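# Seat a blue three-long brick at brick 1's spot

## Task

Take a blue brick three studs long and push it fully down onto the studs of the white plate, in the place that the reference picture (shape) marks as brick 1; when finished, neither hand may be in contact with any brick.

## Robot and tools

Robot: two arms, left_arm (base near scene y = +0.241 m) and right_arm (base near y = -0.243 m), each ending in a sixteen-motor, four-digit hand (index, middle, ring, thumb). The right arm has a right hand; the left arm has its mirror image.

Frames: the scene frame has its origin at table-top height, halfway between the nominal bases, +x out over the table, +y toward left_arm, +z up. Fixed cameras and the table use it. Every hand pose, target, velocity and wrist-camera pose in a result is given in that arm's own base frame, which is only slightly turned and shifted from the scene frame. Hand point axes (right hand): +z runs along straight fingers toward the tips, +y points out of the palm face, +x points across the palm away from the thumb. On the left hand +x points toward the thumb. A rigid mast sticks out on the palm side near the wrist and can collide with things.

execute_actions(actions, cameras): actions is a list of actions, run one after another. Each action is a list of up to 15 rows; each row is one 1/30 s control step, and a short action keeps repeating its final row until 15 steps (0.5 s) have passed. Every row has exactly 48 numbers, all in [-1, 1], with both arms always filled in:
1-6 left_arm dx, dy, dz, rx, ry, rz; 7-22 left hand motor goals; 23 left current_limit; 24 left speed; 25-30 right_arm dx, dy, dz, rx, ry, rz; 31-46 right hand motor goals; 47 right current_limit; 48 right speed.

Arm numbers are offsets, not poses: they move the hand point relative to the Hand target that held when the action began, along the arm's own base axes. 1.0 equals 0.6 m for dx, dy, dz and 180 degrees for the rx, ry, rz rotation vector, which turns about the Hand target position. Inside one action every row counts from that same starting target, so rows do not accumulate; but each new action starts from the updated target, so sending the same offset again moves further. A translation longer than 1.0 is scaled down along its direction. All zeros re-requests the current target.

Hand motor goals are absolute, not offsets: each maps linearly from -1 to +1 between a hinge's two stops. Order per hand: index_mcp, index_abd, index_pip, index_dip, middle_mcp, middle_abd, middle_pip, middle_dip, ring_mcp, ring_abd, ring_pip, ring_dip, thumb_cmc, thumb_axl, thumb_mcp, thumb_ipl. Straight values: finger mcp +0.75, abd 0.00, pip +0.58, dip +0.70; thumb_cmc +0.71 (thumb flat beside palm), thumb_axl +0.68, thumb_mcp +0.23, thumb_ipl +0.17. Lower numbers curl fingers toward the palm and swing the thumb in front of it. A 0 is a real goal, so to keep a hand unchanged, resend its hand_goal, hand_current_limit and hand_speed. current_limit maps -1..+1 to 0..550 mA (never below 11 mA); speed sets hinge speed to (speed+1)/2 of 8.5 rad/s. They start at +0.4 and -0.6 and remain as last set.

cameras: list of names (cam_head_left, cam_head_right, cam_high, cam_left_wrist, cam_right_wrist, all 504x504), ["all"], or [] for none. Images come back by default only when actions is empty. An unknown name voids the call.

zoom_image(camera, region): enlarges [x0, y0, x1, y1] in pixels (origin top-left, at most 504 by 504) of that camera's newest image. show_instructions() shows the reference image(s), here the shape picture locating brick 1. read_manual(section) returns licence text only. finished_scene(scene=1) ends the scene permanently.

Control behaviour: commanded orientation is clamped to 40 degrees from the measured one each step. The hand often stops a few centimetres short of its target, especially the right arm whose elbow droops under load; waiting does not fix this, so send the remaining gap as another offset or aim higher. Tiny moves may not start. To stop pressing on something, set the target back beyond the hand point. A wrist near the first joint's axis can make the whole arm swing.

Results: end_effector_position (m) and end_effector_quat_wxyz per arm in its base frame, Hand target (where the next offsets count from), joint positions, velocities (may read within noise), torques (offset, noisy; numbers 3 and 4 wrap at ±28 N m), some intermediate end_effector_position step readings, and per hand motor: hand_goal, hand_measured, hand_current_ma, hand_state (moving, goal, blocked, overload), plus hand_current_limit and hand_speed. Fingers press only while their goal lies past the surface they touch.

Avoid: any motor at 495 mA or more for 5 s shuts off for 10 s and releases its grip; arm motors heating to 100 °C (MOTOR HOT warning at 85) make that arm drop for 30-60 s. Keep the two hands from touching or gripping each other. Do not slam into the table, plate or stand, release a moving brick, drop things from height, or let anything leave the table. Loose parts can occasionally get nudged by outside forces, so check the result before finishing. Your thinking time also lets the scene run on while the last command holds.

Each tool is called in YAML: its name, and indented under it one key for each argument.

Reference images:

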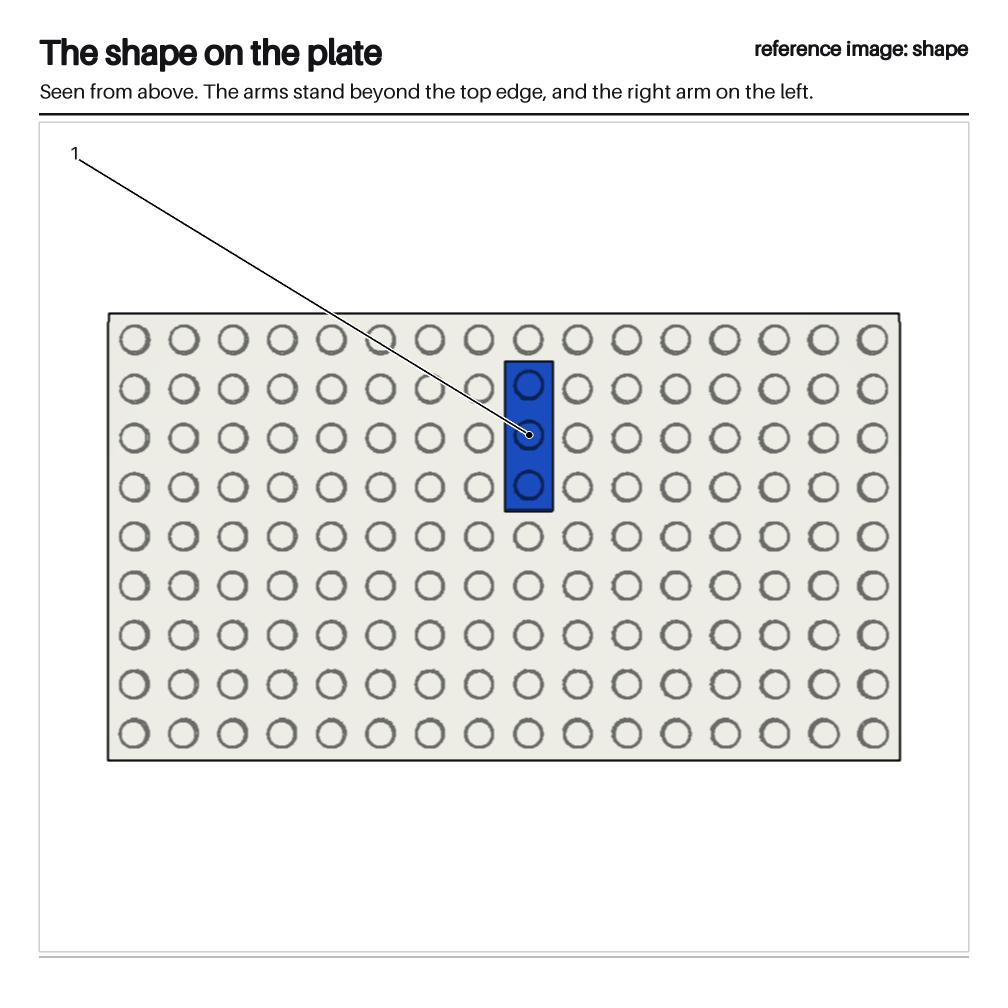

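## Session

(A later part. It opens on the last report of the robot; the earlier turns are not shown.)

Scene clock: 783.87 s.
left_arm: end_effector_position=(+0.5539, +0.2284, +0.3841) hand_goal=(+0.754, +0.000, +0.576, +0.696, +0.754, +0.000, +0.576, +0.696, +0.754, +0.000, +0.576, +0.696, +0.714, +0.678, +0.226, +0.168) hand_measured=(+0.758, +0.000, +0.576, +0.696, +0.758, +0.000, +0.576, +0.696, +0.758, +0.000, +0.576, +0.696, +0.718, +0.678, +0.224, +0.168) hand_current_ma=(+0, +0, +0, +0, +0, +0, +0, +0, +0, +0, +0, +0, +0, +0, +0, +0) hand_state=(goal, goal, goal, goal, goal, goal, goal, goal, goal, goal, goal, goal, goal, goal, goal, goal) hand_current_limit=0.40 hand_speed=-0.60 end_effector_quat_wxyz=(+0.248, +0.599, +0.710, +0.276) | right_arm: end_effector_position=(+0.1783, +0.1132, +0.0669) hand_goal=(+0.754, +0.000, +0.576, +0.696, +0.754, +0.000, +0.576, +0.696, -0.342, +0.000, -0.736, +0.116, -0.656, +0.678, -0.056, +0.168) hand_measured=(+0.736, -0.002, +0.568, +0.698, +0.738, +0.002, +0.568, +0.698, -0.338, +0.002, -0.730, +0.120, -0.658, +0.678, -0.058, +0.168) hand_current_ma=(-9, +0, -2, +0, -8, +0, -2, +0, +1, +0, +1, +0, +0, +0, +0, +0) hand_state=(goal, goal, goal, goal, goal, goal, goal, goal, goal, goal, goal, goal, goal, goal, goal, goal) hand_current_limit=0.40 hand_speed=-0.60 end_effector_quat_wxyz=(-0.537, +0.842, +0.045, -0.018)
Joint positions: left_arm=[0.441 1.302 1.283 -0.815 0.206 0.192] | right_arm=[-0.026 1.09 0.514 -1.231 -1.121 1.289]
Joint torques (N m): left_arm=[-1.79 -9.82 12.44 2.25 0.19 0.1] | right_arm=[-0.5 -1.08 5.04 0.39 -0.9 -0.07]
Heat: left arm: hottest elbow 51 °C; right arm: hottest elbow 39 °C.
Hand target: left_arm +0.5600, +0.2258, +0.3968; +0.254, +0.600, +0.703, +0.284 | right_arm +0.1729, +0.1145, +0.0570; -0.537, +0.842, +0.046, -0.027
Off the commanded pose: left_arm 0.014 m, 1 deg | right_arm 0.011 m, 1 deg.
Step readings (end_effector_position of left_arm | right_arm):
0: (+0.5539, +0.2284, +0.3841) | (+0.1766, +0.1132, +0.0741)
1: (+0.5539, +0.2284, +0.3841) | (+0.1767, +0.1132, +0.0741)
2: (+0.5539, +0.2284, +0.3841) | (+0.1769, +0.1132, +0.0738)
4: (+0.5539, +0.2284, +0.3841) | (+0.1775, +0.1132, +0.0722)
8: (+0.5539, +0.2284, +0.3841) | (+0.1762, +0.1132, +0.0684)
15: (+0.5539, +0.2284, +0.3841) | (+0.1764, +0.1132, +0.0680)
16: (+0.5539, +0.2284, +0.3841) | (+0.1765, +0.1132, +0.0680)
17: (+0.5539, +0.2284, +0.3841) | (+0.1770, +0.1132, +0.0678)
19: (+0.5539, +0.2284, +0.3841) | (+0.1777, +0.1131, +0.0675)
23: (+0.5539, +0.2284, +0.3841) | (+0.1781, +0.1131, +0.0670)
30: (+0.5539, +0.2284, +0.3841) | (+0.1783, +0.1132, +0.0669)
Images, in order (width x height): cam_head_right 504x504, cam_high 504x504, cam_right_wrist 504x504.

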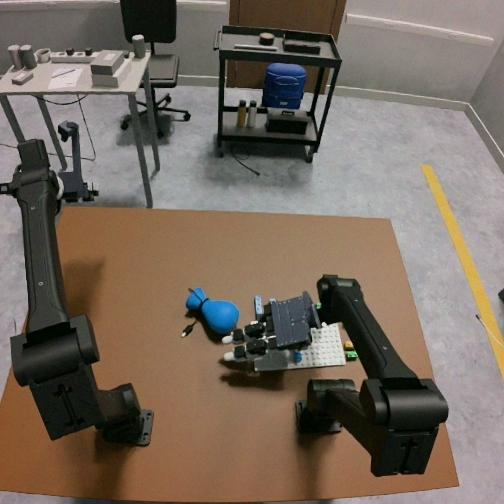

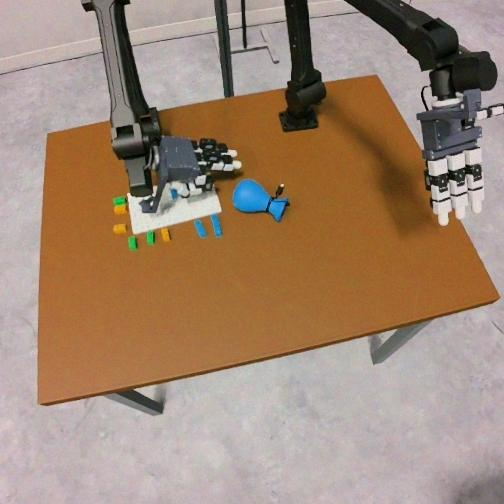

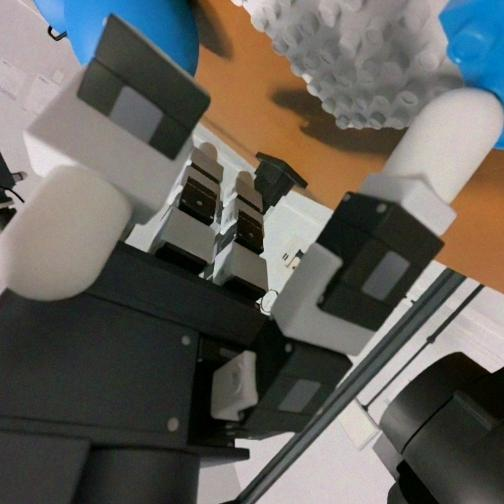

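execute_actions:
  actions:
    - [[0,0,0,0,0,0,0.754,0,0.576,0.696,0.754,0,0.576,0.696,0.754,0,0.576,0.696,0.714,0.678,0.226,0.168,0.4,-0.6,0,0,-0.015,0,0,0,0.754,0,0.576,0.696,0.754,0,0.576,0.696,-0.342,0,-0.737,0.116,-0.657,0.678,-0.056,0.168,0.75,-0.6]]
    - [[0,0,0,0,0,0,0.754,0,0.576,0.696,0.754,0,0.576,0.696,0.754,0,0.576,0.696,0.714,0.678,0.226,0.168,0.4,-0.6,0,0,-0.015,0,0,0,0.754,0,0.576,0.696,0.754,0,0.576,0.696,-0.342,0,-0.737,0.116,-0.657,0.678,-0.056,0.168,0.75,-0.6]]
  cameras: ["cam_head_right","cam_right_wrist"]

zoom_image:
  camera: "cam_right_wrist"
  region: [384, 0, 504, 120]

Scene clock: 789.37 s.
left_arm: end_effector_position=(+0.5539, +0.2284, +0.3841) hand_goal=(+0.754, +0.000, +0.576, +0.696, +0.754, +0.000, +0.576, +0.696, +0.754, +0.000, +0.576, +0.696, +0.714, +0.678, +0.226, +0.168) hand_measured=(+0.758, +0.000, +0.576, +0.696, +0.758, +0.000, +0.576, +0.696, +0.758, +0.000, +0.576, +0.696, +0.718, +0.678, +0.224, +0.168) hand_current_ma=(+0, +0, +0, +0, +0, +0, +0, +0, +0, +0, +0, +0, +0, +0, +0, +0) hand_state=(goal, goal, goal, goal, goal, goal, goal, goal, goal, goal, goal, goal, goal, goal, goal, goal) hand_current_limit=0.40 hand_speed=-0.60 end_effector_quat_wxyz=(+0.248, +0.599, +0.710, +0.276) | right_arm: end_effector_position=(+0.1801, +0.1150, +0.0656) hand_goal=(+0.754, +0.000, +0.576, +0.696, +0.754, +0.000, +0.576, +0.696, -0.342, +0.000, -0.736, +0.116, -0.656, +0.678, -0.056, +0.168) hand_measured=(+0.736, -0.002, +0.568, +0.698, +0.738, +0.002, +0.568, +0.698, -0.338, +0.002, -0.730, +0.120, -0.650, +0.680, -0.050, +0.172) hand_current_ma=(-9, +0, -2, +0, -8, +0, -2, +0, +1, +0, +1, +0, +1, +0, +2, +1) hand_state=(goal, goal, goal, goal, goal, goal, goal, goal, goal, goal, goal, goal, goal, goal, goal, goal) hand_current_limit=0.75 hand_speed=-0.60 end_effector_quat_wxyz=(-0.541, +0.840, +0.030, -0.022)
Joint positions: left_arm=[0.441 1.302 1.283 -0.815 0.206 0.192] | right_arm=[-0.026 1.101 0.512 -1.201 -1.134 1.335]
Joint torques (N m): left_arm=[-1.73 -9.88 12.42 2.25 0.19 0.1] | right_arm=[-0.67 0.67 3.03 1.7 -0.36 -0.53]
Heat: left arm: hottest elbow 51 °C; right arm: hottest elbow 38 °C.
Hand target: left_arm +0.5600, +0.2258, +0.3968; +0.254, +0.600, +0.703, +0.284 | right_arm +0.1728, +0.1145, +0.0390; -0.537, +0.842, +0.046, -0.027
Off the commanded pose: left_arm 0.014 m, 1 deg | right_arm 0.028 m, 2 deg.
Step readings (end_effector_position of left_arm | right_arm):
0: (+0.5539, +0.2284, +0.3841) | (+0.1783, +0.1132, +0.0669)
1: (+0.5539, +0.2284, +0.3841) | (+0.1784, +0.1132, +0.0669)
2: (+0.5539, +0.2284, +0.3841) | (+0.1784, +0.1133, +0.0666)
4: (+0.5539, +0.2284, +0.3841) | (+0.1783, +0.1136, +0.0663)
8: (+0.5539, +0.2284, +0.3841) | (+0.1786, +0.1140, +0.0662)
15: (+0.5539, +0.2284, +0.3841) | (+0.1789, +0.1141, +0.0662)
16: (+0.5539, +0.2284, +0.3841) | (+0.1790, +0.1141, +0.0662)
17: (+0.5539, +0.2284, +0.3841) | (+0.1792, +0.1142, +0.0660)
19: (+0.5539, +0.2284, +0.3841) | (+0.1796, +0.1145, +0.0658)
23: (+0.5539, +0.2284, +0.3841) | (+0.1798, +0.1150, +0.0658)
30: (+0.5539, +0.2284, +0.3841) | (+0.1800, +0.1150, +0.0656)
Images, in order (width x height): cam_head_right 504x504, cam_right_wrist 504x504.

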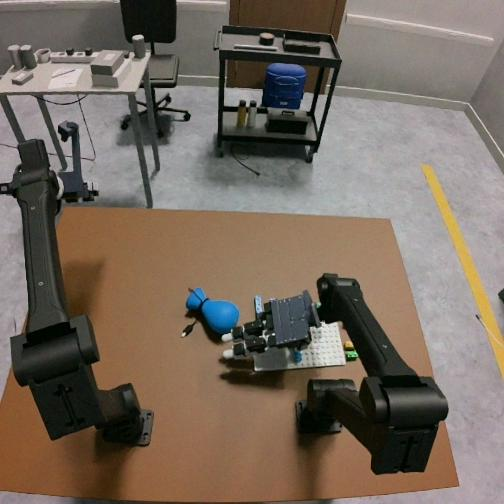

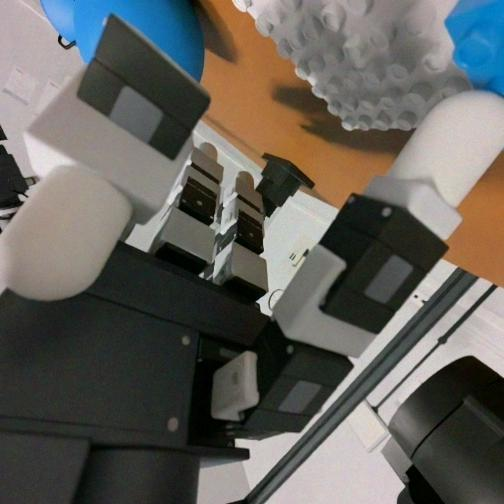

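Scaled by 4.200 from the camera's 504x504 image, which has a finer 720x720 frame.

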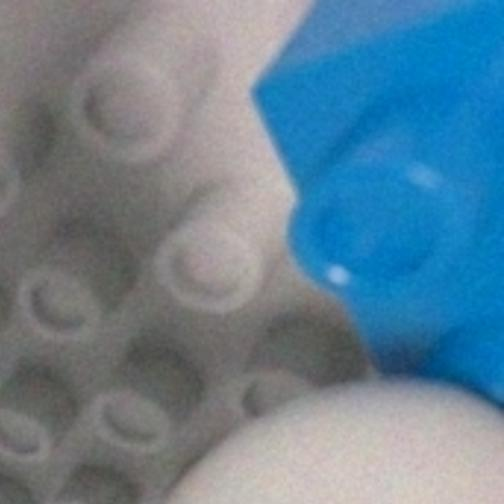

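execute_actions:
  actions:
    - [[0,0,0,0,0,0,0.754,0,0.576,0.696,0.754,0,0.576,0.696,0.754,0,0.576,0.696,0.714,0.678,0.226,0.168,0.4,-0.6,0.005,0,0.05,0,0,0,0.754,0,0.576,0.696,0.754,0,0.576,0.696,-0.342,0,-0.737,0.116,-0.657,0.678,-0.056,0.168,0.4,-0.6]]
    - [[0,0,0,0,0,0,0.754,0,0.576,0.696,0.754,0,0.576,0.696,0.754,0,0.576,0.696,0.714,0.678,0.226,0.168,0.4,-0.6,0.01,0,0.06,0,0,0,0.754,0,0.576,0.696,0.754,0,0.576,0.696,-0.342,0,-0.737,0.116,-0.657,0.678,0.449,0.168,0.4,-0.6]]
    - [[0,0,0,0,0,0,0.754,0,0.576,0.696,0.754,0,0.576,0.696,0.754,0,0.576,0.696,0.714,0.678,0.226,0.168,0.4,-0.6,0.06,-0.06,0,0,0,0,0.754,0,0.576,0.696,0.754,0,0.576,0.696,-0.342,0,-0.737,0.116,-0.657,0.678,0.449,0.168,0.4,-0.6]]
    - [[0,0,0,0,0,0,0.754,0,0.576,0.696,0.754,0,0.576,0.696,0.754,0,0.576,0.696,0.714,0.678,0.226,0.168,0.4,-0.6,0.05,-0.065,0,0,0,0,0.754,0,0.576,0.696,0.754,0,0.576,0.696,-0.342,0,-0.737,0.116,-0.657,0.678,0.449,0.168,0.4,-0.6]]
  cameras: ["all"]

zoom_image:
  camera: "cam_right_wrist"
  region: [374, 0, 504, 140]

zoom_image:
  camera: "cam_head_right"
  region: [285, 335, 325, 375]

zoom_image:
  camera: "cam_head_left"
  region: [280, 335, 320, 375]

Scene clock: 796.73 s.
left_arm: end_effector_position=(+0.5539, +0.2284, +0.3841) hand_goal=(+0.754, +0.000, +0.576, +0.696, +0.754, +0.000, +0.576, +0.696, +0.754, +0.000, +0.576, +0.696, +0.714, +0.678, +0.226, +0.168) hand_measured=(+0.758, +0.000, +0.576, +0.696, +0.758, +0.000, +0.576, +0.696, +0.758, +0.000, +0.576, +0.696, +0.718, +0.678, +0.224, +0.168) hand_current_ma=(+0, +0, +0, +0, +0, +0, +0, +0, +0, +0, +0, +0, +0, +0, +0, +0) hand_state=(goal, goal, goal, goal, goal, goal, goal, goal, goal, goal, goal, goal, goal, goal, goal, goal) hand_current_limit=0.40 hand_speed=-0.60 end_effector_quat_wxyz=(+0.248, +0.599, +0.710, +0.276) | right_arm: end_effector_position=(+0.2306, +0.0461, +0.0964) hand_goal=(+0.754, +0.000, +0.576, +0.696, +0.754, +0.000, +0.576, +0.696, -0.342, +0.000, -0.736, +0.116, -0.656, +0.678, +0.450, +0.168) hand_measured=(+0.736, -0.002, +0.568, +0.698, +0.738, +0.002, +0.568, +0.698, -0.338, +0.002, -0.730, +0.120, -0.658, +0.676, +0.444, +0.170) hand_current_ma=(-9, +0, -2, +0, -8, +0, -1, +0, +1, +0, +1, +0, +0, +0, -2, +0) hand_state=(goal, goal, goal, goal, goal, goal, goal, goal, goal, goal, goal, goal, goal, goal, goal, goal) hand_current_limit=0.40 hand_speed=-0.60 end_effector_quat_wxyz=(-0.539, +0.841, +0.036, -0.040)
Joint positions: left_arm=[0.441 1.302 1.283 -0.815 0.206 0.192] | right_arm=[-0.262 1.36 0.77 -1.661 -1.007 0.838]
Joint torques (N m): left_arm=[-1.67 -9.82 12.44 2.26 0.19 0.11] | right_arm=[-1.61 -4.95 9.4 -1.77 -0.59 -0.14]
Heat: left arm: hottest elbow 51 °C; right arm: hottest elbow 38 °C.
Hand target: left_arm +0.5600, +0.2258, +0.3968; +0.254, +0.600, +0.703, +0.284 | right_arm +0.2479, +0.0395, +0.1050; -0.537, +0.842, +0.046, -0.027
Off the commanded pose: left_arm 0.014 m, 1 deg | right_arm 0.020 m, 2 deg.
Step readings (end_effector_position of left_arm | right_arm):
0: (+0.5539, +0.2284, +0.3841) | (+0.1801, +0.1150, +0.0656)
1: (+0.5539, +0.2284, +0.3841) | (+0.1801, +0.1150, +0.0656)
2: (+0.5539, +0.2284, +0.3841) | (+0.1797, +0.1150, +0.0657)
4: (+0.5539, +0.2284, +0.3841) | (+0.1780, +0.1150, +0.0667)
8: (+0.5539, +0.2284, +0.3841) | (+0.1749, +0.1145, +0.0670)
15: (+0.5539, +0.2284, +0.3841) | (+0.1739, +0.1144, +0.0671)
16: (+0.5539, +0.2284, +0.3841) | (+0.1737, +0.1144, +0.0673)
17: (+0.5539, +0.2284, +0.3841) | (+0.1722, +0.1144, +0.0681)
19: (+0.5539, +0.2284, +0.3841) | (+0.1662, +0.1145, +0.0707)
23: (+0.5539, +0.2284, +0.3841) | (+0.1611, +0.1155, +0.0800)
30: (+0.5539, +0.2284, +0.3841) | (+0.1643, +0.1155, +0.0889)
31: (+0.5539, +0.2284, +0.3841) | (+0.1641, +0.1151, +0.0891)
32: (+0.5539, +0.2284, +0.3841) | (+0.1646, +0.1119, +0.0891)
34: (+0.5539, +0.2284, +0.3841) | (+0.1692, +0.1045, +0.0902)
38: (+0.5539, +0.2284, +0.3841) | (+0.1905, +0.0887, +0.0928)
45: (+0.5539, +0.2284, +0.3841) | (+0.1979, +0.0833, +0.0946)
46: (+0.5539, +0.2284, +0.3841) | (+0.1978, +0.0828, +0.0946)
47: (+0.5539, +0.2284, +0.3841) | (+0.1979, +0.0794, +0.0945)
49: (+0.5539, +0.2284, +0.3841) | (+0.2023, +0.0704, +0.0947)
53: (+0.5539, +0.2284, +0.3841) | (+0.2232, +0.0511, +0.0954)
60: (+0.5539, +0.2284, +0.3841) | (+0.2301, +0.0455, +0.0964)

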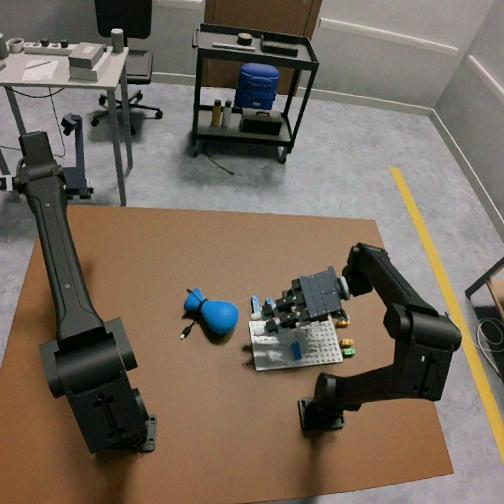

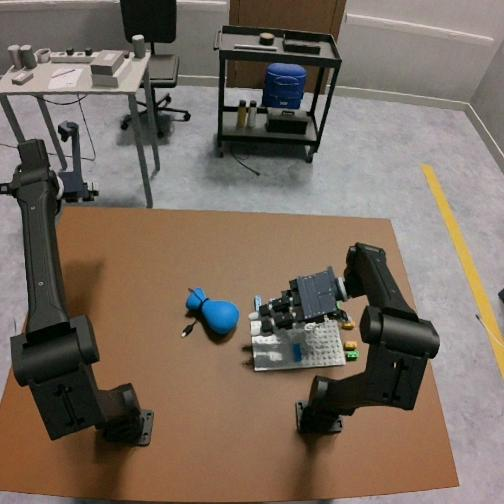

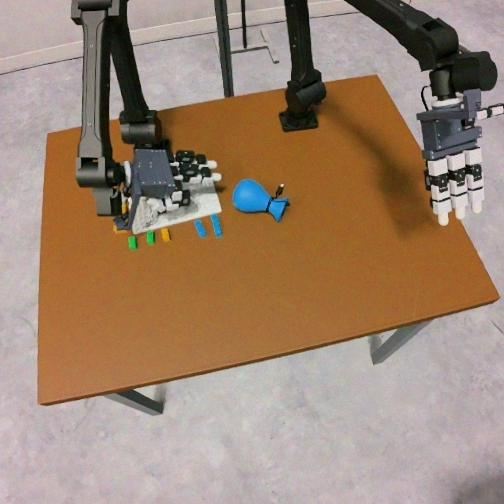

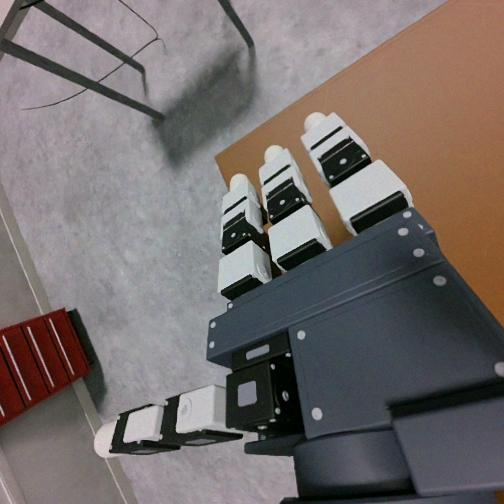

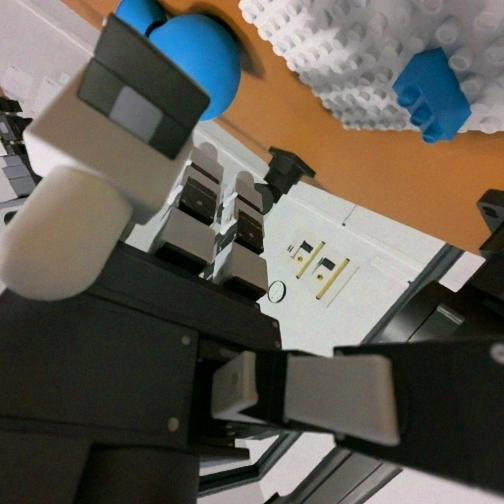

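Scaled by 3.600 from the camera's 504x504 image, which has a finer 720x720 frame.

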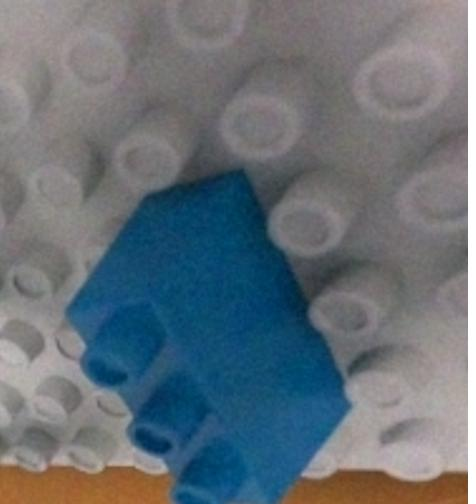

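Scaled by 12.600 from the camera's 504x504 image, which has a finer 720x720 frame.

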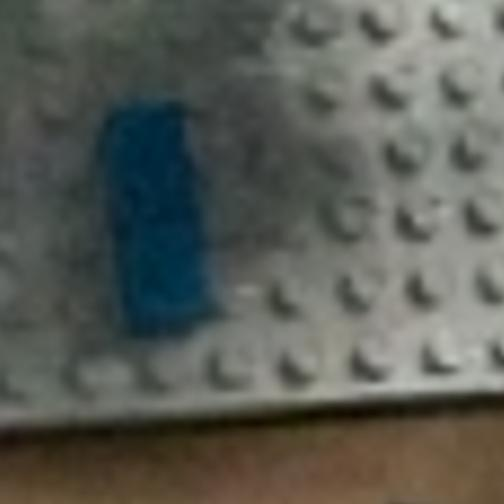

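Scaled by 12.600 from the camera's 504x504 image, which has a finer 720x720 frame.

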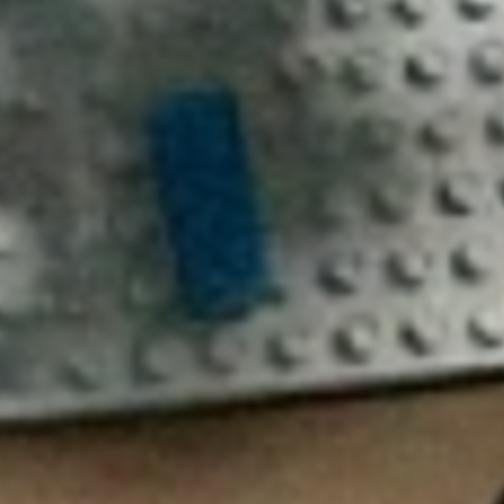

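execute_actions:
  actions:
    - [[0,0,0,0,0,0,0.754,0,0.576,0.696,0.754,0,0.576,0.696,0.754,0,0.576,0.696,0.714,0.678,0.226,0.168,0.4,-0.6,-0.05,0.065,0,0,0,0,0.754,0,0.576,0.696,0.754,0,0.576,0.696,-0.342,0,-0.737,0.116,-0.657,0.678,-0.056,0.168,0.4,-0.6]]
    - [[0,0,0,0,0,0,0.754,0,0.576,0.696,0.754,0,0.576,0.696,0.754,0,0.576,0.696,0.714,0.678,0.226,0.168,0.4,-0.6,-0.0482,0.0628,-0.0217,0,0,0,0.754,0,0.576,0.696,0.754,0,0.576,0.696,-0.342,0,-0.737,0.116,-0.657,0.678,-0.056,0.168,0.4,-0.6]]
    - [[0,0,0,0,0,0,0.754,0,0.576,0.696,0.754,0,0.576,0.696,0.754,0,0.576,0.696,0.714,0.678,0.226,0.168,0.4,-0.6,0,0,-0.0358,0,0,0,0.754,0,0.576,0.696,0.754,0,0.576,0.696,-0.342,0,-0.737,0.116,-0.657,0.678,-0.056,0.168,0.4,-0.6]]
    - [[0,0,0,0,0,0,0.754,0,0.576,0.696,0.754,0,0.576,0.696,0.754,0,0.576,0.696,0.714,0.678,0.226,0.168,0.4,-0.6,0,0,-0.0222,0,0,0,0.754,0,0.576,0.696,0.754,0,0.576,0.696,-0.342,0,-0.737,0.116,-0.657,0.678,-0.056,0.168,0.4,-0.6]]
  cameras: ["cam_head_right","cam_right_wrist","cam_high"]

zoom_image:
  camera: "cam_right_wrist"
  region: [384, 0, 504, 120]

zoom_image:
  camera: "cam_high"
  region: [140, 160, 200, 220]

Scene clock: 818.40 s.
left_arm: end_effector_position=(+0.5539, +0.2284, +0.3841) hand_goal=(+0.754, +0.000, +0.576, +0.696, +0.754, +0.000, +0.576, +0.696, +0.754, +0.000, +0.576, +0.696, +0.714, +0.678, +0.226, +0.168) hand_measured=(+0.758, +0.000, +0.576, +0.696, +0.758, +0.000, +0.576, +0.696, +0.758, +0.000, +0.576, +0.696, +0.718, +0.678, +0.224, +0.168) hand_current_ma=(+0, +0, +0, +0, +0, +0, +0, +0, +0, +0, +0, +0, +0, +0, +0, +0) hand_state=(goal, goal, goal, goal, goal, goal, goal, goal, goal, goal, goal, goal, goal, goal, goal, goal) hand_current_limit=0.40 hand_speed=-0.60 end_effector_quat_wxyz=(+0.248, +0.599, +0.710, +0.276) | right_arm: end_effector_position=(+0.1934, +0.1148, +0.0662) hand_goal=(+0.754, +0.000, +0.576, +0.696, +0.754, +0.000, +0.576, +0.696, -0.342, +0.000, -0.736, +0.116, -0.656, +0.678, -0.056, +0.168) hand_measured=(+0.736, -0.002, +0.568, +0.698, +0.738, +0.002, +0.570, +0.698, -0.338, +0.002, -0.730, +0.120, -0.668, +0.674, -0.054, +0.170) hand_current_ma=(-8, +0, -2, +0, -7, +0, -1, +0, +1, +0, +1, +0, -4, -1, +0, +0) hand_state=(goal, goal, goal, goal, goal, goal, goal, goal, goal, goal, goal, goal, goal, goal, goal, goal) hand_current_limit=0.40 hand_speed=-0.60 end_effector_quat_wxyz=(-0.538, +0.842, +0.045, -0.019)
Joint positions: left_arm=[0.441 1.302 1.283 -0.815 0.206 0.192] | right_arm=[-0.018 1.14 0.544 -1.198 -1.125 1.306]
Joint torques (N m): left_arm=[-1.73 -9.82 12.44 2.24 0.19 0.11] | right_arm=[-0.5 -1.9 5.23 0.51 -0.85 -0.05]
Heat: left arm: hottest elbow 51 °C; right arm: hottest elbow 40 °C.
Hand target: left_arm +0.5600, +0.2258, +0.3968; +0.254, +0.600, +0.703, +0.284 | right_arm +0.1889, +0.1161, +0.0572; -0.537, +0.842, +0.046, -0.027
Off the commanded pose: left_arm 0.014 m, 1 deg | right_arm 0.010 m, 1 deg.
Step readings (end_effector_position of left_arm | right_arm):
0: (+0.5539, +0.2284, +0.3841) | (+0.2307, +0.0461, +0.0964)
1: (+0.5539, +0.2284, +0.3841) | (+0.2307, +0.0461, +0.0964)
2: (+0.5539, +0.2284, +0.3841) | (+0.2314, +0.0474, +0.0970)
4: (+0.5539, +0.2284, +0.3841) | (+0.2333, +0.0543, +0.0990)
8: (+0.5539, +0.2284, +0.3841) | (+0.2253, +0.0698, +0.1030)
15: (+0.5539, +0.2284, +0.3841) | (+0.2216, +0.0759, +0.1050)
16: (+0.5539, +0.2284, +0.3841) | (+0.2214, +0.0765, +0.1045)
17: (+0.5539, +0.2284, +0.3841) | (+0.2208, +0.0799, +0.1035)
19: (+0.5539, +0.2284, +0.3841) | (+0.2142, +0.0890, +0.0988)
23: (+0.5539, +0.2284, +0.3841) | (+0.1939, +0.1066, +0.0916)
30: (+0.5539, +0.2284, +0.3841) | (+0.1944, +0.1138, +0.0923)
31: (+0.5539, +0.2284, +0.3841) | (+0.1947, +0.1141, +0.0922)
32: (+0.5539, +0.2284, +0.3841) | (+0.1951, +0.1143, +0.0909)
34: (+0.5539, +0.2284, +0.3841) | (+0.1954, +0.1143, +0.0861)
38: (+0.5539, +0.2284, +0.3841) | (+0.1919, +0.1142, +0.0776)
45: (+0.5539, +0.2284, +0.3841) | (+0.1931, +0.1148, +0.0749)
46: (+0.5539, +0.2284, +0.3841) | (+0.1932, +0.1148, +0.0747)
47: (+0.5539, +0.2284, +0.3841) | (+0.1936, +0.1148, +0.0739)
49: (+0.5539, +0.2284, +0.3841) | (+0.1942, +0.1148, +0.0708)
53: (+0.5539, +0.2284, +0.3841) | (+0.1928, +0.1147, +0.0662)
60: (+0.5539, +0.2284, +0.3841) | (+0.1933, +0.1148, +0.0661)
Images, in order (width x height): cam_head_right 504x504, cam_high 504x504, cam_right_wrist 504x504.

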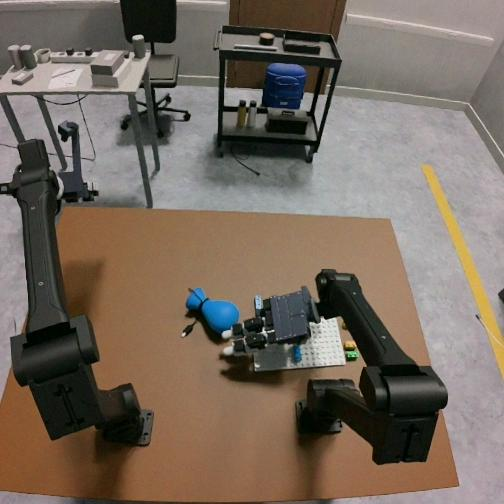

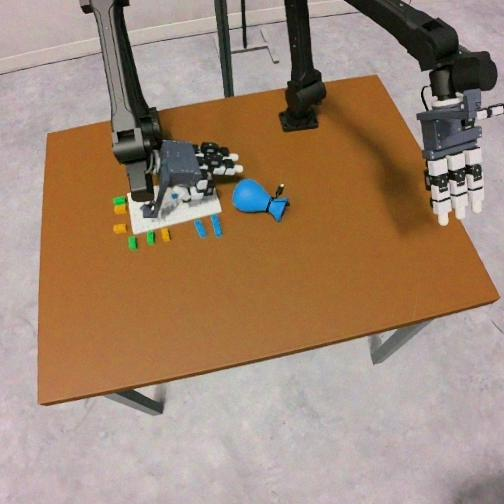

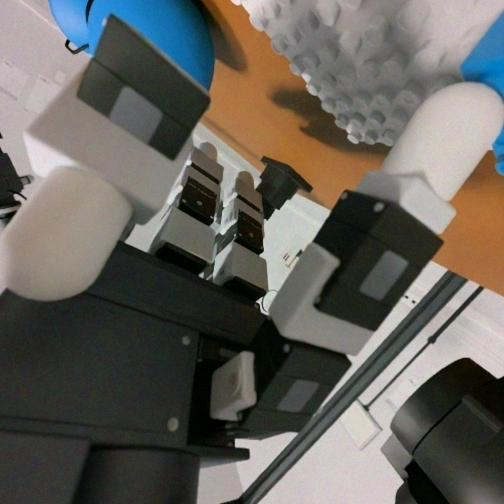

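Scaled by 4.200 from the camera's 504x504 image, which has a finer 720x720 frame.

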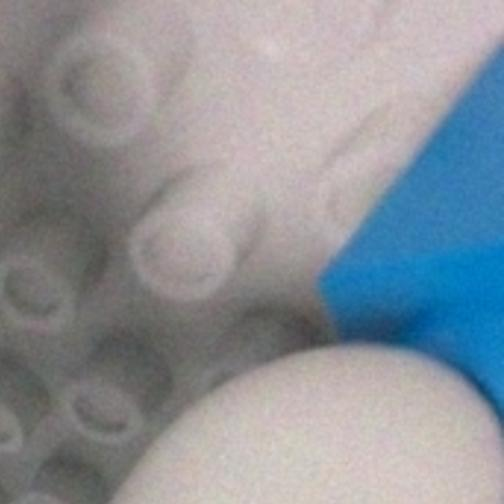

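Scaled by 8.400 from the camera's 504x504 image, which has a finer 720x720 frame.

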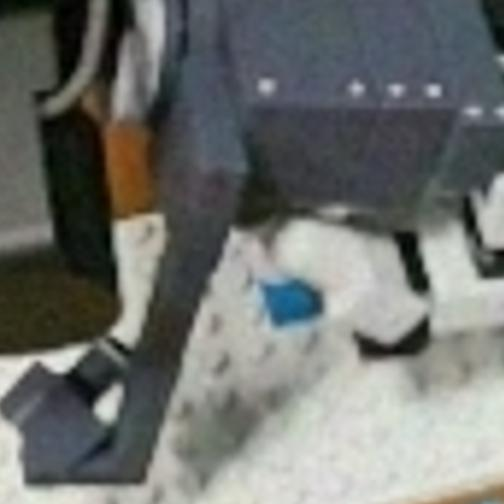

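execute_actions:
  actions:
    - [[0,0,0,0,0,0,0.754,0,0.576,0.696,0.754,0,0.576,0.696,0.754,0,0.576,0.696,0.714,0.678,0.226,0.168,0.4,-0.6,0,0,-0.0183,0,0,0,0.754,0,0.576,0.696,0.754,0,0.576,0.696,-0.342,0,-0.737,0.116,-0.657,0.678,-0.056,0.168,0.4,-0.6]]
    - [[0,0,0,0,0,0,0.754,0,0.576,0.696,0.754,0,0.576,0.696,0.754,0,0.576,0.696,0.714,0.678,0.226,0.168,0.4,-0.6,0,0,-0.01,0,0,0,0.754,0,0.576,0.696,0.754,0,0.576,0.696,-0.342,0,-0.737,0.116,-0.657,0.678,-0.056,0.168,0.4,-0.6]]

Scene clock: 821.53 s.
left_arm: end_effector_position=(+0.5539, +0.2284, +0.3841) hand_goal=(+0.754, +0.000, +0.576, +0.696, +0.754, +0.000, +0.576, +0.696, +0.754, +0.000, +0.576, +0.696, +0.714, +0.678, +0.226, +0.168) hand_measured=(+0.758, +0.000, +0.576, +0.696, +0.758, +0.000, +0.576, +0.696, +0.758, +0.000, +0.576, +0.696, +0.718, +0.678, +0.224, +0.168) hand_current_ma=(+0, +0, +0, +0, +0, +0, +0, +0, +0, +0, +0, +0, +0, +0, +0, +0) hand_state=(goal, goal, goal, goal, goal, goal, goal, goal, goal, goal, goal, goal, goal, goal, goal, goal) hand_current_limit=0.40 hand_speed=-0.60 end_effector_quat_wxyz=(+0.248, +0.599, +0.710, +0.276) | right_arm: end_effector_position=(+0.1965, +0.1163, +0.0656) hand_goal=(+0.754, +0.000, +0.576, +0.696, +0.754, +0.000, +0.576, +0.696, -0.342, +0.000, -0.736, +0.116, -0.656, +0.678, -0.056, +0.168) hand_measured=(+0.736, -0.002, +0.568, +0.698, +0.738, +0.002, +0.570, +0.698, -0.338, +0.002, -0.730, +0.120, -0.656, +0.678, -0.048, +0.172) hand_current_ma=(-8, +0, -2, +0, -7, +0, -1, +0, +1, +0, +1, +0, +0, +0, +2, +1) hand_state=(goal, goal, goal, goal, goal, goal, goal, goal, goal, goal, goal, goal, goal, goal, goal, goal) hand_current_limit=0.40 hand_speed=-0.60 end_effector_quat_wxyz=(-0.541, +0.840, +0.034, -0.018)
Joint positions: left_arm=[0.441 1.302 1.283 -0.815 0.206 0.192] | right_arm=[-0.018 1.145 0.544 -1.168 -1.134 1.346]
Joint torques (N m): left_arm=[-1.73 -9.82 12.41 2.28 0.19 0.11] | right_arm=[-0.56 0.15 3.3 1.4 -0.44 -0.46]
Heat: left arm: hottest elbow 51 °C; right arm: hottest elbow 40 °C.
Hand target: left_arm +0.5600, +0.2258, +0.3968; +0.254, +0.600, +0.703, +0.284 | right_arm +0.1889, +0.1161, +0.0402; -0.537, +0.842, +0.045, -0.027
Off the commanded pose: left_arm 0.014 m, 1 deg | right_arm 0.027 m, 2 deg.
Step readings (end_effector_position of left_arm | right_arm):
0: (+0.5539, +0.2284, +0.3841) | (+0.1934, +0.1148, +0.0662)
1: (+0.5539, +0.2284, +0.3841) | (+0.1935, +0.1148, +0.0661)
2: (+0.5539, +0.2284, +0.3841) | (+0.1938, +0.1148, +0.0660)
4: (+0.5539, +0.2284, +0.3841) | (+0.1946, +0.1151, +0.0659)
8: (+0.5539, +0.2284, +0.3841) | (+0.1953, +0.1155, +0.0658)
15: (+0.5539, +0.2284, +0.3841) | (+0.1956, +0.1156, +0.0658)
16: (+0.5539, +0.2284, +0.3841) | (+0.1956, +0.1156, +0.0658)
17: (+0.5539, +0.2284, +0.3841) | (+0.1958, +0.1157, +0.0657)
19: (+0.5539, +0.2284, +0.3841) | (+0.1961, +0.1159, +0.0656)
23: (+0.5539, +0.2284, +0.3841) | (+0.1963, +0.1162, +0.0656)
30: (+0.5539, +0.2284, +0.3841) | (+0.1965, +0.1163, +0.0656)

execute_actions:
  actions:
    - [[0,0,0,0,0,0,0.754,0,0.576,0.696,0.754,0,0.576,0.696,0.754,0,0.576,0.696,0.714,0.678,0.226,0.168,0.4,-0.6,0,0,0.05,0,0,0,0.754,0,0.576,0.696,0.754,0,0.576,0.696,-0.342,0,-0.737,0.116,-0.657,0.678,-0.056,0.168,0.4,-0.6]]
    - [[0,0,0,0,0,0,0.754,0,0.576,0.696,0.754,0,0.576,0.696,0.754,0,0.576,0.696,0.714,0.678,0.226,0.168,0.4,-0.6,-0.03,-0.003,0.045,0,0,0,0.754,0,0.576,0.696,0.754,0,0.576,0.696,-0.342,0,-0.737,0.116,-0.657,0.678,-0.056,0.168,0.4,-0.6]]
    - [[0,0,0,0,0,0,0.754,0,0.576,0.696,0.754,0,0.576,0.696,0.754,0,0.576,0.696,0.714,0.678,0.226,0.168,0.4,-0.6,-0.0235,-0.0025,-0.025,0,0,0,0.754,0,0.576,0.696,0.754,0,0.576,0.696,-0.342,0,-0.737,0.116,-0.657,0.678,-0.056,0.168,0.4,-0.6]]
    - [[0,0,0,0,0,0,0.754,0,0.576,0.696,0.754,0,0.576,0.696,0.754,0,0.576,0.696,0.714,0.678,0.226,0.168,0.4,-0.6,0,0,-0.0417,0,0,0,0.754,0,0.576,0.696,0.754,0,0.576,0.696,-0.342,0,-0.737,0.116,-0.657,0.678,-0.056,0.168,0.4,-0.6]]
  cameras: ["cam_head_right","cam_right_wrist","cam_high"]

zoom_image:
  camera: "cam_right_wrist"
  region: [384, 0, 504, 120]

zoom_image:
  camera: "cam_high"
  region: [140, 160, 200, 220]

Scene clock: 826.07 s.
left_arm: end_effector_position=(+0.5539, +0.2284, +0.3841) hand_goal=(+0.754, +0.000, +0.576, +0.696, +0.754, +0.000, +0.576, +0.696, +0.754, +0.000, +0.576, +0.696, +0.714, +0.678, +0.226, +0.168) hand_measured=(+0.758, +0.000, +0.576, +0.696, +0.758, +0.000, +0.576, +0.696, +0.758, +0.000, +0.576, +0.696, +0.718, +0.678, +0.224, +0.168) hand_current_ma=(+0, +0, +0, +0, +0, +0, +0, +0, +0, +0, +0, +0, +0, +0, +0, +0) hand_state=(goal, goal, goal, goal, goal, goal, goal, goal, goal, goal, goal, goal, goal, goal, goal, goal) hand_current_limit=0.40 hand_speed=-0.60 end_effector_quat_wxyz=(+0.248, +0.599, +0.710, +0.276) | right_arm: end_effector_position=(+0.1552, +0.1143, +0.0658) hand_goal=(+0.754, +0.000, +0.576, +0.696, +0.754, +0.000, +0.576, +0.696, -0.342, +0.000, -0.736, +0.116, -0.656, +0.678, -0.056, +0.168) hand_measured=(+0.736, -0.002, +0.568, +0.698, +0.738, +0.002, +0.570, +0.698, -0.338, +0.002, -0.730, +0.120, -0.658, +0.676, -0.052, +0.170) hand_current_ma=(-8, +0, -1, +0, -7, +0, -1, +0, +1, +0, +1, +0, +0, +0, +1, +0) hand_state=(goal, goal, goal, goal, goal, goal, goal, goal, goal, goal, goal, goal, goal, goal, goal, goal) hand_current_limit=0.40 hand_speed=-0.60 end_effector_quat_wxyz=(-0.538, +0.841, +0.041, -0.031)
Joint positions: left_arm=[0.441 1.302 1.283 -0.815 0.206 0.192] | right_arm=[-0.022 1.04 0.474 -1.274 -1.121 1.282]
Joint torques (N m): left_arm=[-1.85 -9.82 12.45 2.25 0.19 0.1] | right_arm=[-1.55 -0.32 5.53 0.65 -0.79 -0.17]
Heat: left arm: hottest elbow 51 °C; right arm: hottest elbow 39 °C.
Hand target: left_arm +0.5600, +0.2258, +0.3968; +0.254, +0.600, +0.703, +0.284 | right_arm +0.1568, +0.1129, +0.0572; -0.537, +0.842, +0.046, -0.027
Off the commanded pose: left_arm 0.014 m, 1 deg | right_arm 0.009 m, 1 deg.
Step readings (end_effector_position of left_arm | right_arm):
0: (+0.5539, +0.2284, +0.3841) | (+0.1966, +0.1163, +0.0656)
1: (+0.5539, +0.2284, +0.3841) | (+0.1966, +0.1163, +0.0656)
2: (+0.5539, +0.2284, +0.3841) | (+0.1961, +0.1163, +0.0658)
4: (+0.5539, +0.2284, +0.3841) | (+0.1941, +0.1162, +0.0665)
8: (+0.5539, +0.2284, +0.3841) | (+0.1911, +0.1155, +0.0670)
15: (+0.5539, +0.2284, +0.3841) | (+0.1903, +0.1154, +0.0671)
16: (+0.5539, +0.2284, +0.3841) | (+0.1899, +0.1154, +0.0673)
17: (+0.5539, +0.2284, +0.3841) | (+0.1877, +0.1152, +0.0684)
19: (+0.5539, +0.2284, +0.3841) | (+0.1816, +0.1150, +0.0735)
23: (+0.5539, +0.2284, +0.3841) | (+0.1730, +0.1152, +0.0866)
30: (+0.5539, +0.2284, +0.3841) | (+0.1660, +0.1152, +0.0917)
31: (+0.5539, +0.2284, +0.3841) | (+0.1658, +0.1152, +0.0917)
32: (+0.5539, +0.2284, +0.3841) | (+0.1659, +0.1151, +0.0916)
34: (+0.5539, +0.2284, +0.3841) | (+0.1649, +0.1151, +0.0905)
38: (+0.5539, +0.2284, +0.3841) | (+0.1578, +0.1147, +0.0853)
45: (+0.5539, +0.2284, +0.3841) | (+0.1559, +0.1144, +0.0834)
46: (+0.5539, +0.2284, +0.3841) | (+0.1559, +0.1143, +0.0831)
47: (+0.5539, +0.2284, +0.3841) | (+0.1565, +0.1143, +0.0817)
49: (+0.5539, +0.2284, +0.3841) | (+0.1572, +0.1140, +0.0771)
53: (+0.5539, +0.2284, +0.3841) | (+0.1541, +0.1138, +0.0664)
60: (+0.5539, +0.2284, +0.3841) | (+0.1551, +0.1142, +0.0658)
Images, in order (width x height): cam_head_right 504x504, cam_high 504x504, cam_right_wrist 504x504.

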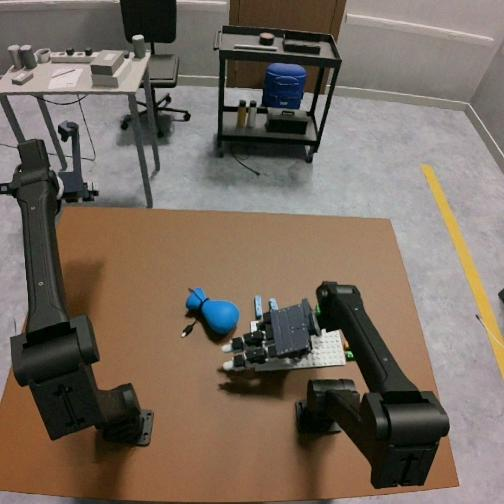

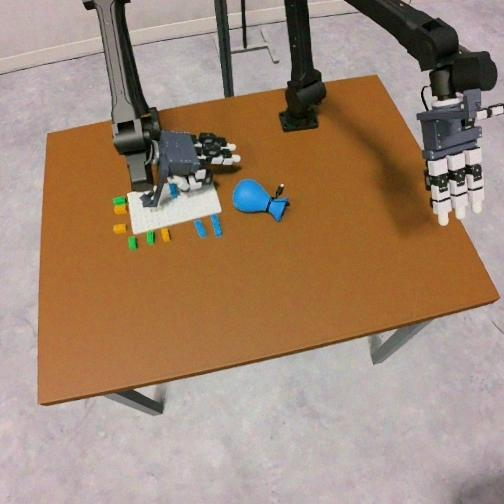

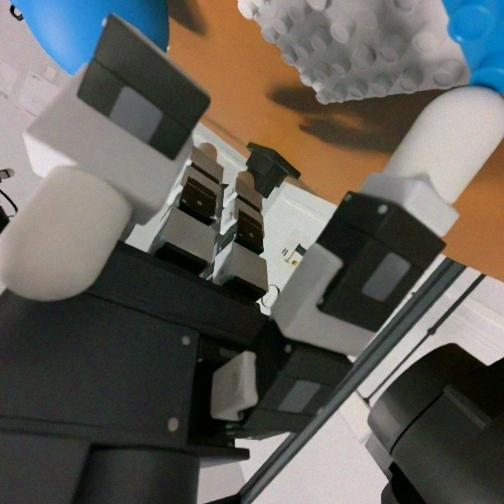

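Scaled by 4.200 from the camera's 504x504 image, which has a finer 720x720 frame.

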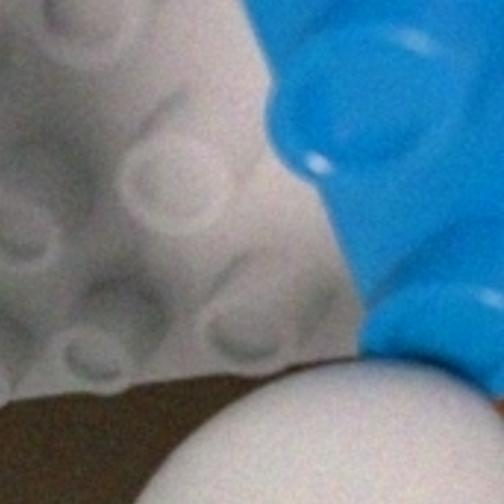

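Scaled by 8.400 from the camera's 504x504 image, which has a finer 720x720 frame.

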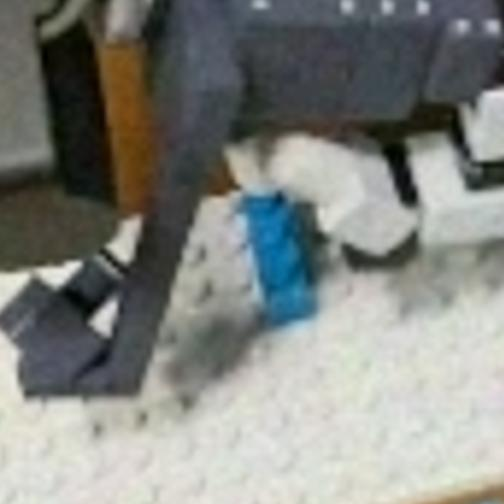

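execute_actions:
  actions:
    - [[0,0,0,0,0,0,0.754,0,0.576,0.696,0.754,0,0.576,0.696,0.754,0,0.576,0.696,0.714,0.678,0.226,0.168,0.4,-0.6,0,0,-0.006,0,0,0,0.754,0,0.576,0.696,0.754,0,0.576,0.696,-0.342,0,-0.737,0.116,-0.657,0.678,-0.056,0.168,0.4,-0.6],[0,0,0,0,0,0,0.754,0,0.576,0.696,0.754,0,0.576,0.696,0.754,0,0.576,0.696,0.714,0.678,0.226,0.168,0.4,-0.6,0,0,-0.012,0,0,0,0.754,0,0.576,0.696,0.754,0,0.576,0.696,-0.342,0,-0.737,0.116,-0.657,0.678,-0.056,0.168,0.4,-0.6],[0,0,0,0,0,0,0.754,0,0.576,0.696,0.754,0,0.576,0.696,0.754,0,0.576,0.696,0.714,0.678,0.226,0.168,0.4,-0.6,0,0,-0.0183,0,0,0,0.754,0,0.576,0.696,0.754,0,0.576,0.696,-0.342,0,-0.737,0.116,-0.657,0.678,-0.056,0.168,0.4,-0.6]]

Scene clock: 832.27 s.
left_arm: end_effector_position=(+0.5539, +0.2284, +0.3841) hand_goal=(+0.754, +0.000, +0.576, +0.696, +0.754, +0.000, +0.576, +0.696, +0.754, +0.000, +0.576, +0.696, +0.714, +0.678, +0.226, +0.168) hand_measured=(+0.758, +0.000, +0.576, +0.696, +0.758, +0.000, +0.576, +0.696, +0.758, +0.000, +0.576, +0.696, +0.718, +0.678, +0.224, +0.168) hand_current_ma=(+0, +0, +0, +0, +0, +0, +0, +0, +0, +0, +0, +0, +0, +0, +0, +0) hand_state=(goal, goal, goal, goal, goal, goal, goal, goal, goal, goal, goal, goal, goal, goal, goal, goal) hand_current_limit=0.40 hand_speed=-0.60 end_effector_quat_wxyz=(+0.248, +0.599, +0.710, +0.276) | right_arm: end_effector_position=(+0.1576, +0.1154, +0.0652) hand_goal=(+0.754, +0.000, +0.576, +0.696, +0.754, +0.000, +0.576, +0.696, -0.342, +0.000, -0.736, +0.116, -0.656, +0.678, -0.056, +0.168) hand_measured=(+0.736, -0.002, +0.568, +0.698, +0.738, +0.002, +0.570, +0.698, -0.338, +0.002, -0.730, +0.120, -0.648, +0.678, -0.050, +0.174) hand_current_ma=(-8, +0, -1, +0, -7, +0, -1, +0, +1, +0, +1, +0, +1, +0, +2, +2) hand_state=(goal, goal, goal, goal, goal, goal, goal, goal, goal, goal, goal, goal, goal, goal, goal, goal) hand_current_limit=0.40 hand_speed=-0.60 end_effector_quat_wxyz=(-0.540, +0.840, +0.033, -0.031)
Joint positions: left_arm=[0.441 1.302 1.283 -0.815 0.206 0.192] | right_arm=[-0.022 1.046 0.474 -1.253 -1.129 1.309]
Joint torques (N m): left_arm=[-1.73 -9.82 12.44 2.26 0.19 0.11] | right_arm=[-1.61 0.67 4.18 1.52 -0.47 -0.47]
Heat: left arm: hottest elbow 51 °C; right arm: hottest elbow 39 °C.
Hand target: left_arm +0.5600, +0.2258, +0.3968; +0.254, +0.600, +0.703, +0.284 | right_arm +0.1568, +0.1129, +0.0462; -0.537, +0.842, +0.045, -0.027
Off the commanded pose: left_arm 0.014 m, 1 deg | right_arm 0.019 m, 2 deg.
Step readings (end_effector_position of left_arm | right_arm):
0: (+0.5539, +0.2284, +0.3841) | (+0.1553, +0.1143, +0.0658)
1: (+0.5539, +0.2284, +0.3841) | (+0.1553, +0.1143, +0.0658)
2: (+0.5539, +0.2284, +0.3841) | (+0.1555, +0.1143, +0.0658)
4: (+0.5539, +0.2284, +0.3841) | (+0.1563, +0.1145, +0.0656)
8: (+0.5539, +0.2284, +0.3841) | (+0.1571, +0.1151, +0.0653)
15: (+0.5539, +0.2284, +0.3841) | (+0.1575, +0.1153, +0.0652)

execute_actions:
  actions:
    - [[0,0,0,0,0,0,0.754,0,0.576,0.696,0.754,0,0.576,0.696,0.754,0,0.576,0.696,0.714,0.678,0.226,0.168,0.4,-0.6,0,0,0.03,0,0,0,0.754,0,0.576,0.696,0.754,0,0.576,0.696,-0.342,0,-0.737,0.116,-0.657,0.678,-0.056,0.168,0.4,-0.6],[0,0,0,0,0,0,0.754,0,0.576,0.696,0.754,0,0.576,0.696,0.754,0,0.576,0.696,0.714,0.678,0.226,0.168,0.4,-0.6,0,0,0.06,0,0,0,0.754,0,0.576,0.696,0.754,0,0.576,0.696,-0.342,0,-0.737,0.116,-0.657,0.678,-0.056,0.168,0.4,-0.6],[0,0,0,0,0,0,0.754,0,0.576,0.696,0.754,0,0.576,0.696,0.754,0,0.576,0.696,0.714,0.678,0.226,0.168,0.4,-0.6,0,0,0.09,0,0,0,0.754,0,0.576,0.696,0.754,0,0.576,0.696,-0.342,0,-0.737,0.116,-0.657,0.678,-0.056,0.168,0.4,-0.6],[0,0,0,0,0,0,0.754,0,0.576,0.696,0.754,0,0.576,0.696,0.754,0,0.576,0.696,0.714,0.678,0.226,0.168,0.4,-0.6,0,0,0.1167,0,0,0,0.754,0,0.576,0.696,0.754,0,0.576,0.696,-0.342,0,-0.737,0.116,-0.657,0.678,-0.056,0.168,0.4,-0.6]]
    - [[0,0,0,0,0,0,0.754,0,0.576,0.696,0.754,0,0.576,0.696,0.754,0,0.576,0.696,0.714,0.678,0.226,0.168,0.4,-0.6,0,0,0.03,0,0,0,0.754,0,0.576,0.696,0.754,0,0.576,0.696,-0.342,0,-0.737,0.116,-0.657,0.678,0.449,0.168,0.4,-0.6],[0,0,0,0,0,0,0.754,0,0.576,0.696,0.754,0,0.576,0.696,0.754,0,0.576,0.696,0.714,0.678,0.226,0.168,0.4,-0.6,0,0,0.05,0,0,0,0.754,0,0.576,0.696,0.754,0,0.576,0.696,-0.342,0,-0.737,0.116,-0.657,0.678,0.449,0.168,0.4,-0.6]]
    - [[0,0,0,0,0,0,0.754,0,0.576,0.696,0.754,0,0.576,0.696,0.754,0,0.576,0.696,0.714,0.678,0.226,0.168,0.4,-0.6,0.05,-0.05,0,0,0,0,0.754,0,0.576,0.696,0.754,0,0.576,0.696,-0.342,0,-0.737,0.116,-0.657,0.678,0.449,0.168,0.4,-0.6],[0,0,0,0,0,0,0.754,0,0.576,0.696,0.754,0,0.576,0.696,0.754,0,0.576,0.696,0.714,0.678,0.226,0.168,0.4,-0.6,0.1,-0.1,0,0,0,0,0.754,0,0.576,0.696,0.754,0,0.576,0.696,-0.342,0,-0.737,0.116,-0.657,0.678,0.449,0.168,0.4,-0.6]]
    - [[0,0,0,0,0,0,0.754,0,0.576,0.696,0.754,0,0.576,0.696,0.754,0,0.576,0.696,0.714,0.678,0.226,0.168,0.4,-0.6,0.04,-0.05,0,0,0,0,0.754,0,0.576,0.696,0.754,0,0.576,0.696,-0.342,0,-0.737,0.116,-0.657,0.678,0.449,0.168,0.4,-0.6],[0,0,0,0,0,0,0.754,0,0.576,0.696,0.754,0,0.576,0.696,0.754,0,0.576,0.696,0.714,0.678,0.226,0.168,0.4,-0.6,0.083,-0.108,0,0,0,0,0.754,0,0.576,0.696,0.754,0,0.576,0.696,-0.342,0,-0.737,0.116,-0.657,0.678,0.449,0.168,0.4,-0.6]]
  cameras: ["all"]

Scene clock: 842.80 s.
left_arm: end_effector_position=(+0.5539, +0.2284, +0.3841) hand_goal=(+0.754, +0.000, +0.576, +0.696, +0.754, +0.000, +0.576, +0.696, +0.754, +0.000, +0.576, +0.696, +0.714, +0.678, +0.226, +0.168) hand_measured=(+0.758, +0.000, +0.576, +0.696, +0.758, +0.000, +0.576, +0.696, +0.758, +0.000, +0.576, +0.696, +0.718, +0.678, +0.224, +0.168) hand_current_ma=(+0, +0, +0, +0, +0, +0, +0, +0, +0, +0, +0, +0, +0, +0, +0, +0) hand_state=(goal, goal, goal, goal, goal, goal, goal, goal, goal, goal, goal, goal, goal, goal, goal, goal) hand_current_limit=0.40 hand_speed=-0.60 end_effector_quat_wxyz=(+0.248, +0.599, +0.710, +0.276) | right_arm: end_effector_position=(+0.2495, -0.0033, +0.1347) hand_goal=(+0.754, +0.000, +0.576, +0.696, +0.754, +0.000, +0.576, +0.696, -0.342, +0.000, -0.736, +0.116, -0.656, +0.678, +0.450, +0.168) hand_measured=(+0.736, -0.002, +0.568, +0.698, +0.738, +0.002, +0.570, +0.698, -0.338, +0.002, -0.730, +0.120, -0.656, +0.676, +0.444, +0.170) hand_current_ma=(-8, +0, -1, +0, -7, +0, -1, +0, +1, +0, +1, +0, +0, +0, -2, +0) hand_state=(goal, goal, goal, goal, goal, goal, goal, goal, goal, goal, goal, goal, goal, goal, goal, goal) hand_current_limit=0.40 hand_speed=-0.60 end_effector_quat_wxyz=(-0.483, +0.876, -0.004, -0.001)
Joint positions: left_arm=[0.441 1.302 1.283 -0.815 0.206 0.192] | right_arm=[-0.366 1.275 0.874 -1.683 -0.912 0.957]
Joint torques (N m): left_arm=[-1.73 -9.88 12.44 2.28 0.19 0.1] | right_arm=[-1.32 -5.01 10.47 -1.13 -0.62 -0.11]
Heat: left arm: hottest elbow 51 °C; right arm: hottest elbow 38 °C.
Hand target: left_arm +0.5600, +0.2258, +0.3968; +0.254, +0.600, +0.703, +0.284 | right_arm +0.2666, -0.0119, +0.1463; -0.536, +0.842, +0.046, -0.027
Off the commanded pose: left_arm 0.014 m, 1 deg | right_arm 0.022 m, 10 deg.
joint sent to its limit (right arm) — joint 4 (wrist pitch), lower limit. The joint targets are off in orientation, not in position.
Step readings (end_effector_position of left_arm | right_arm):
0: (+0.5539, +0.2284, +0.3841) | (+0.1576, +0.1154, +0.0652)
1: (+0.5539, +0.2284, +0.3841) | (+0.1576, +0.1154, +0.0652)
2: (+0.5539, +0.2284, +0.3841) | (+0.1574, +0.1154, +0.0653)
4: (+0.5539, +0.2284, +0.3841) | (+0.1542, +0.1151, +0.0675)
8: (+0.5539, +0.2284, +0.3841) | (+0.1410, +0.1153, +0.0777)
15: (+0.5539, +0.2284, +0.3841) | (+0.1398, +0.1155, +0.0973)
16: (+0.5539, +0.2284, +0.3841) | (+0.1398, +0.1155, +0.0984)
17: (+0.5539, +0.2284, +0.3841) | (+0.1392, +0.1154, +0.1000)
19: (+0.5539, +0.2284, +0.3841) | (+0.1377, +0.1154, +0.1055)
23: (+0.5539, +0.2284, +0.3841) | (+0.1399, +0.1153, +0.1195)
30: (+0.5539, +0.2284, +0.3841) | (+0.1396, +0.1153, +0.1283)
31: (+0.5539, +0.2284, +0.3841) | (+0.1395, +0.1148, +0.1285)
32: (+0.5539, +0.2284, +0.3841) | (+0.1399, +0.1119, +0.1282)
34: (+0.5539, +0.2284, +0.3841) | (+0.1473, +0.0995, +0.1278)
38: (+0.5539, +0.2284, +0.3841) | (+0.1809, +0.0730, +0.1314)
45: (+0.5539, +0.2284, +0.3841) | (+0.1985, +0.0595, +0.1320)
46: (+0.5539, +0.2284, +0.3841) | (+0.1986, +0.0590, +0.1321)
47: (+0.5539, +0.2284, +0.3841) | (+0.1991, +0.0560, +0.1317)
49: (+0.5539, +0.2284, +0.3841) | (+0.2054, +0.0428, +0.1316)
53: (+0.5539, +0.2284, +0.3841) | (+0.2349, +0.0110, +0.1347)
60: (+0.5539, +0.2284, +0.3841) | (+0.2487, -0.0032, +0.1349)

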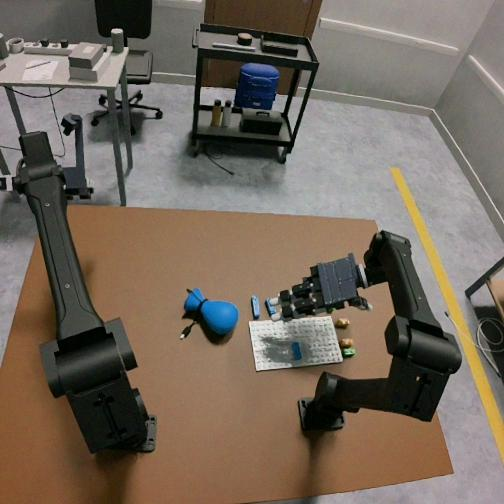

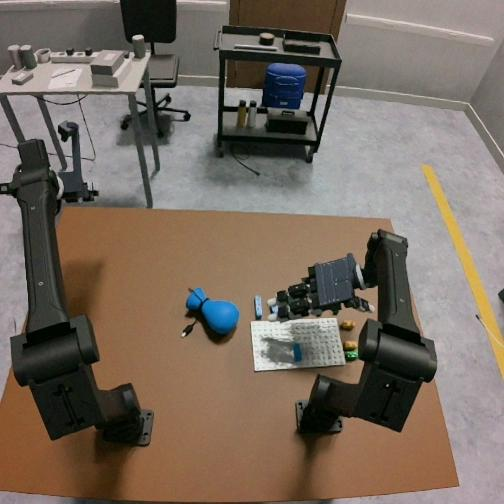

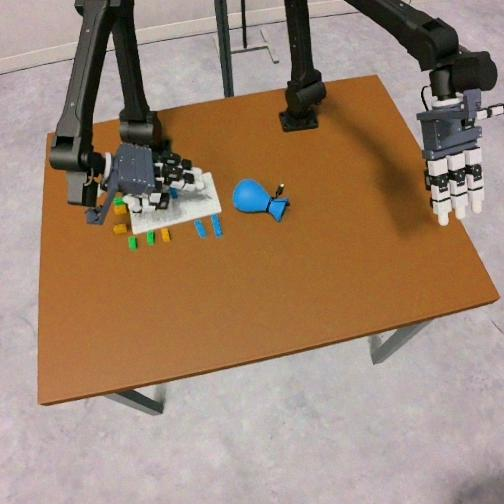

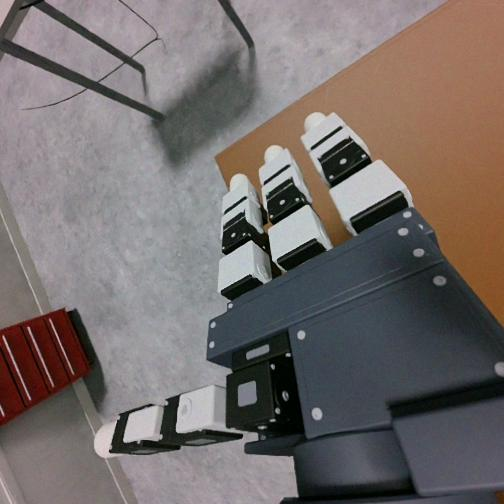

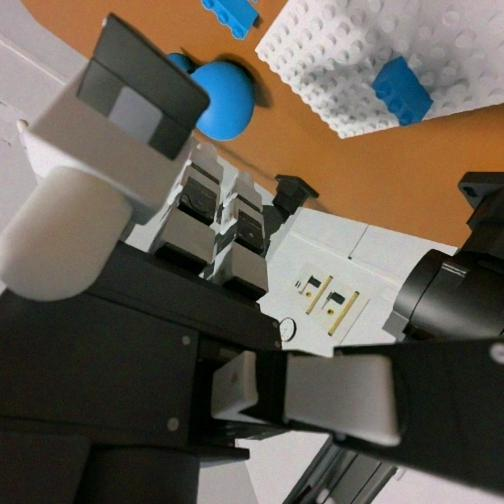

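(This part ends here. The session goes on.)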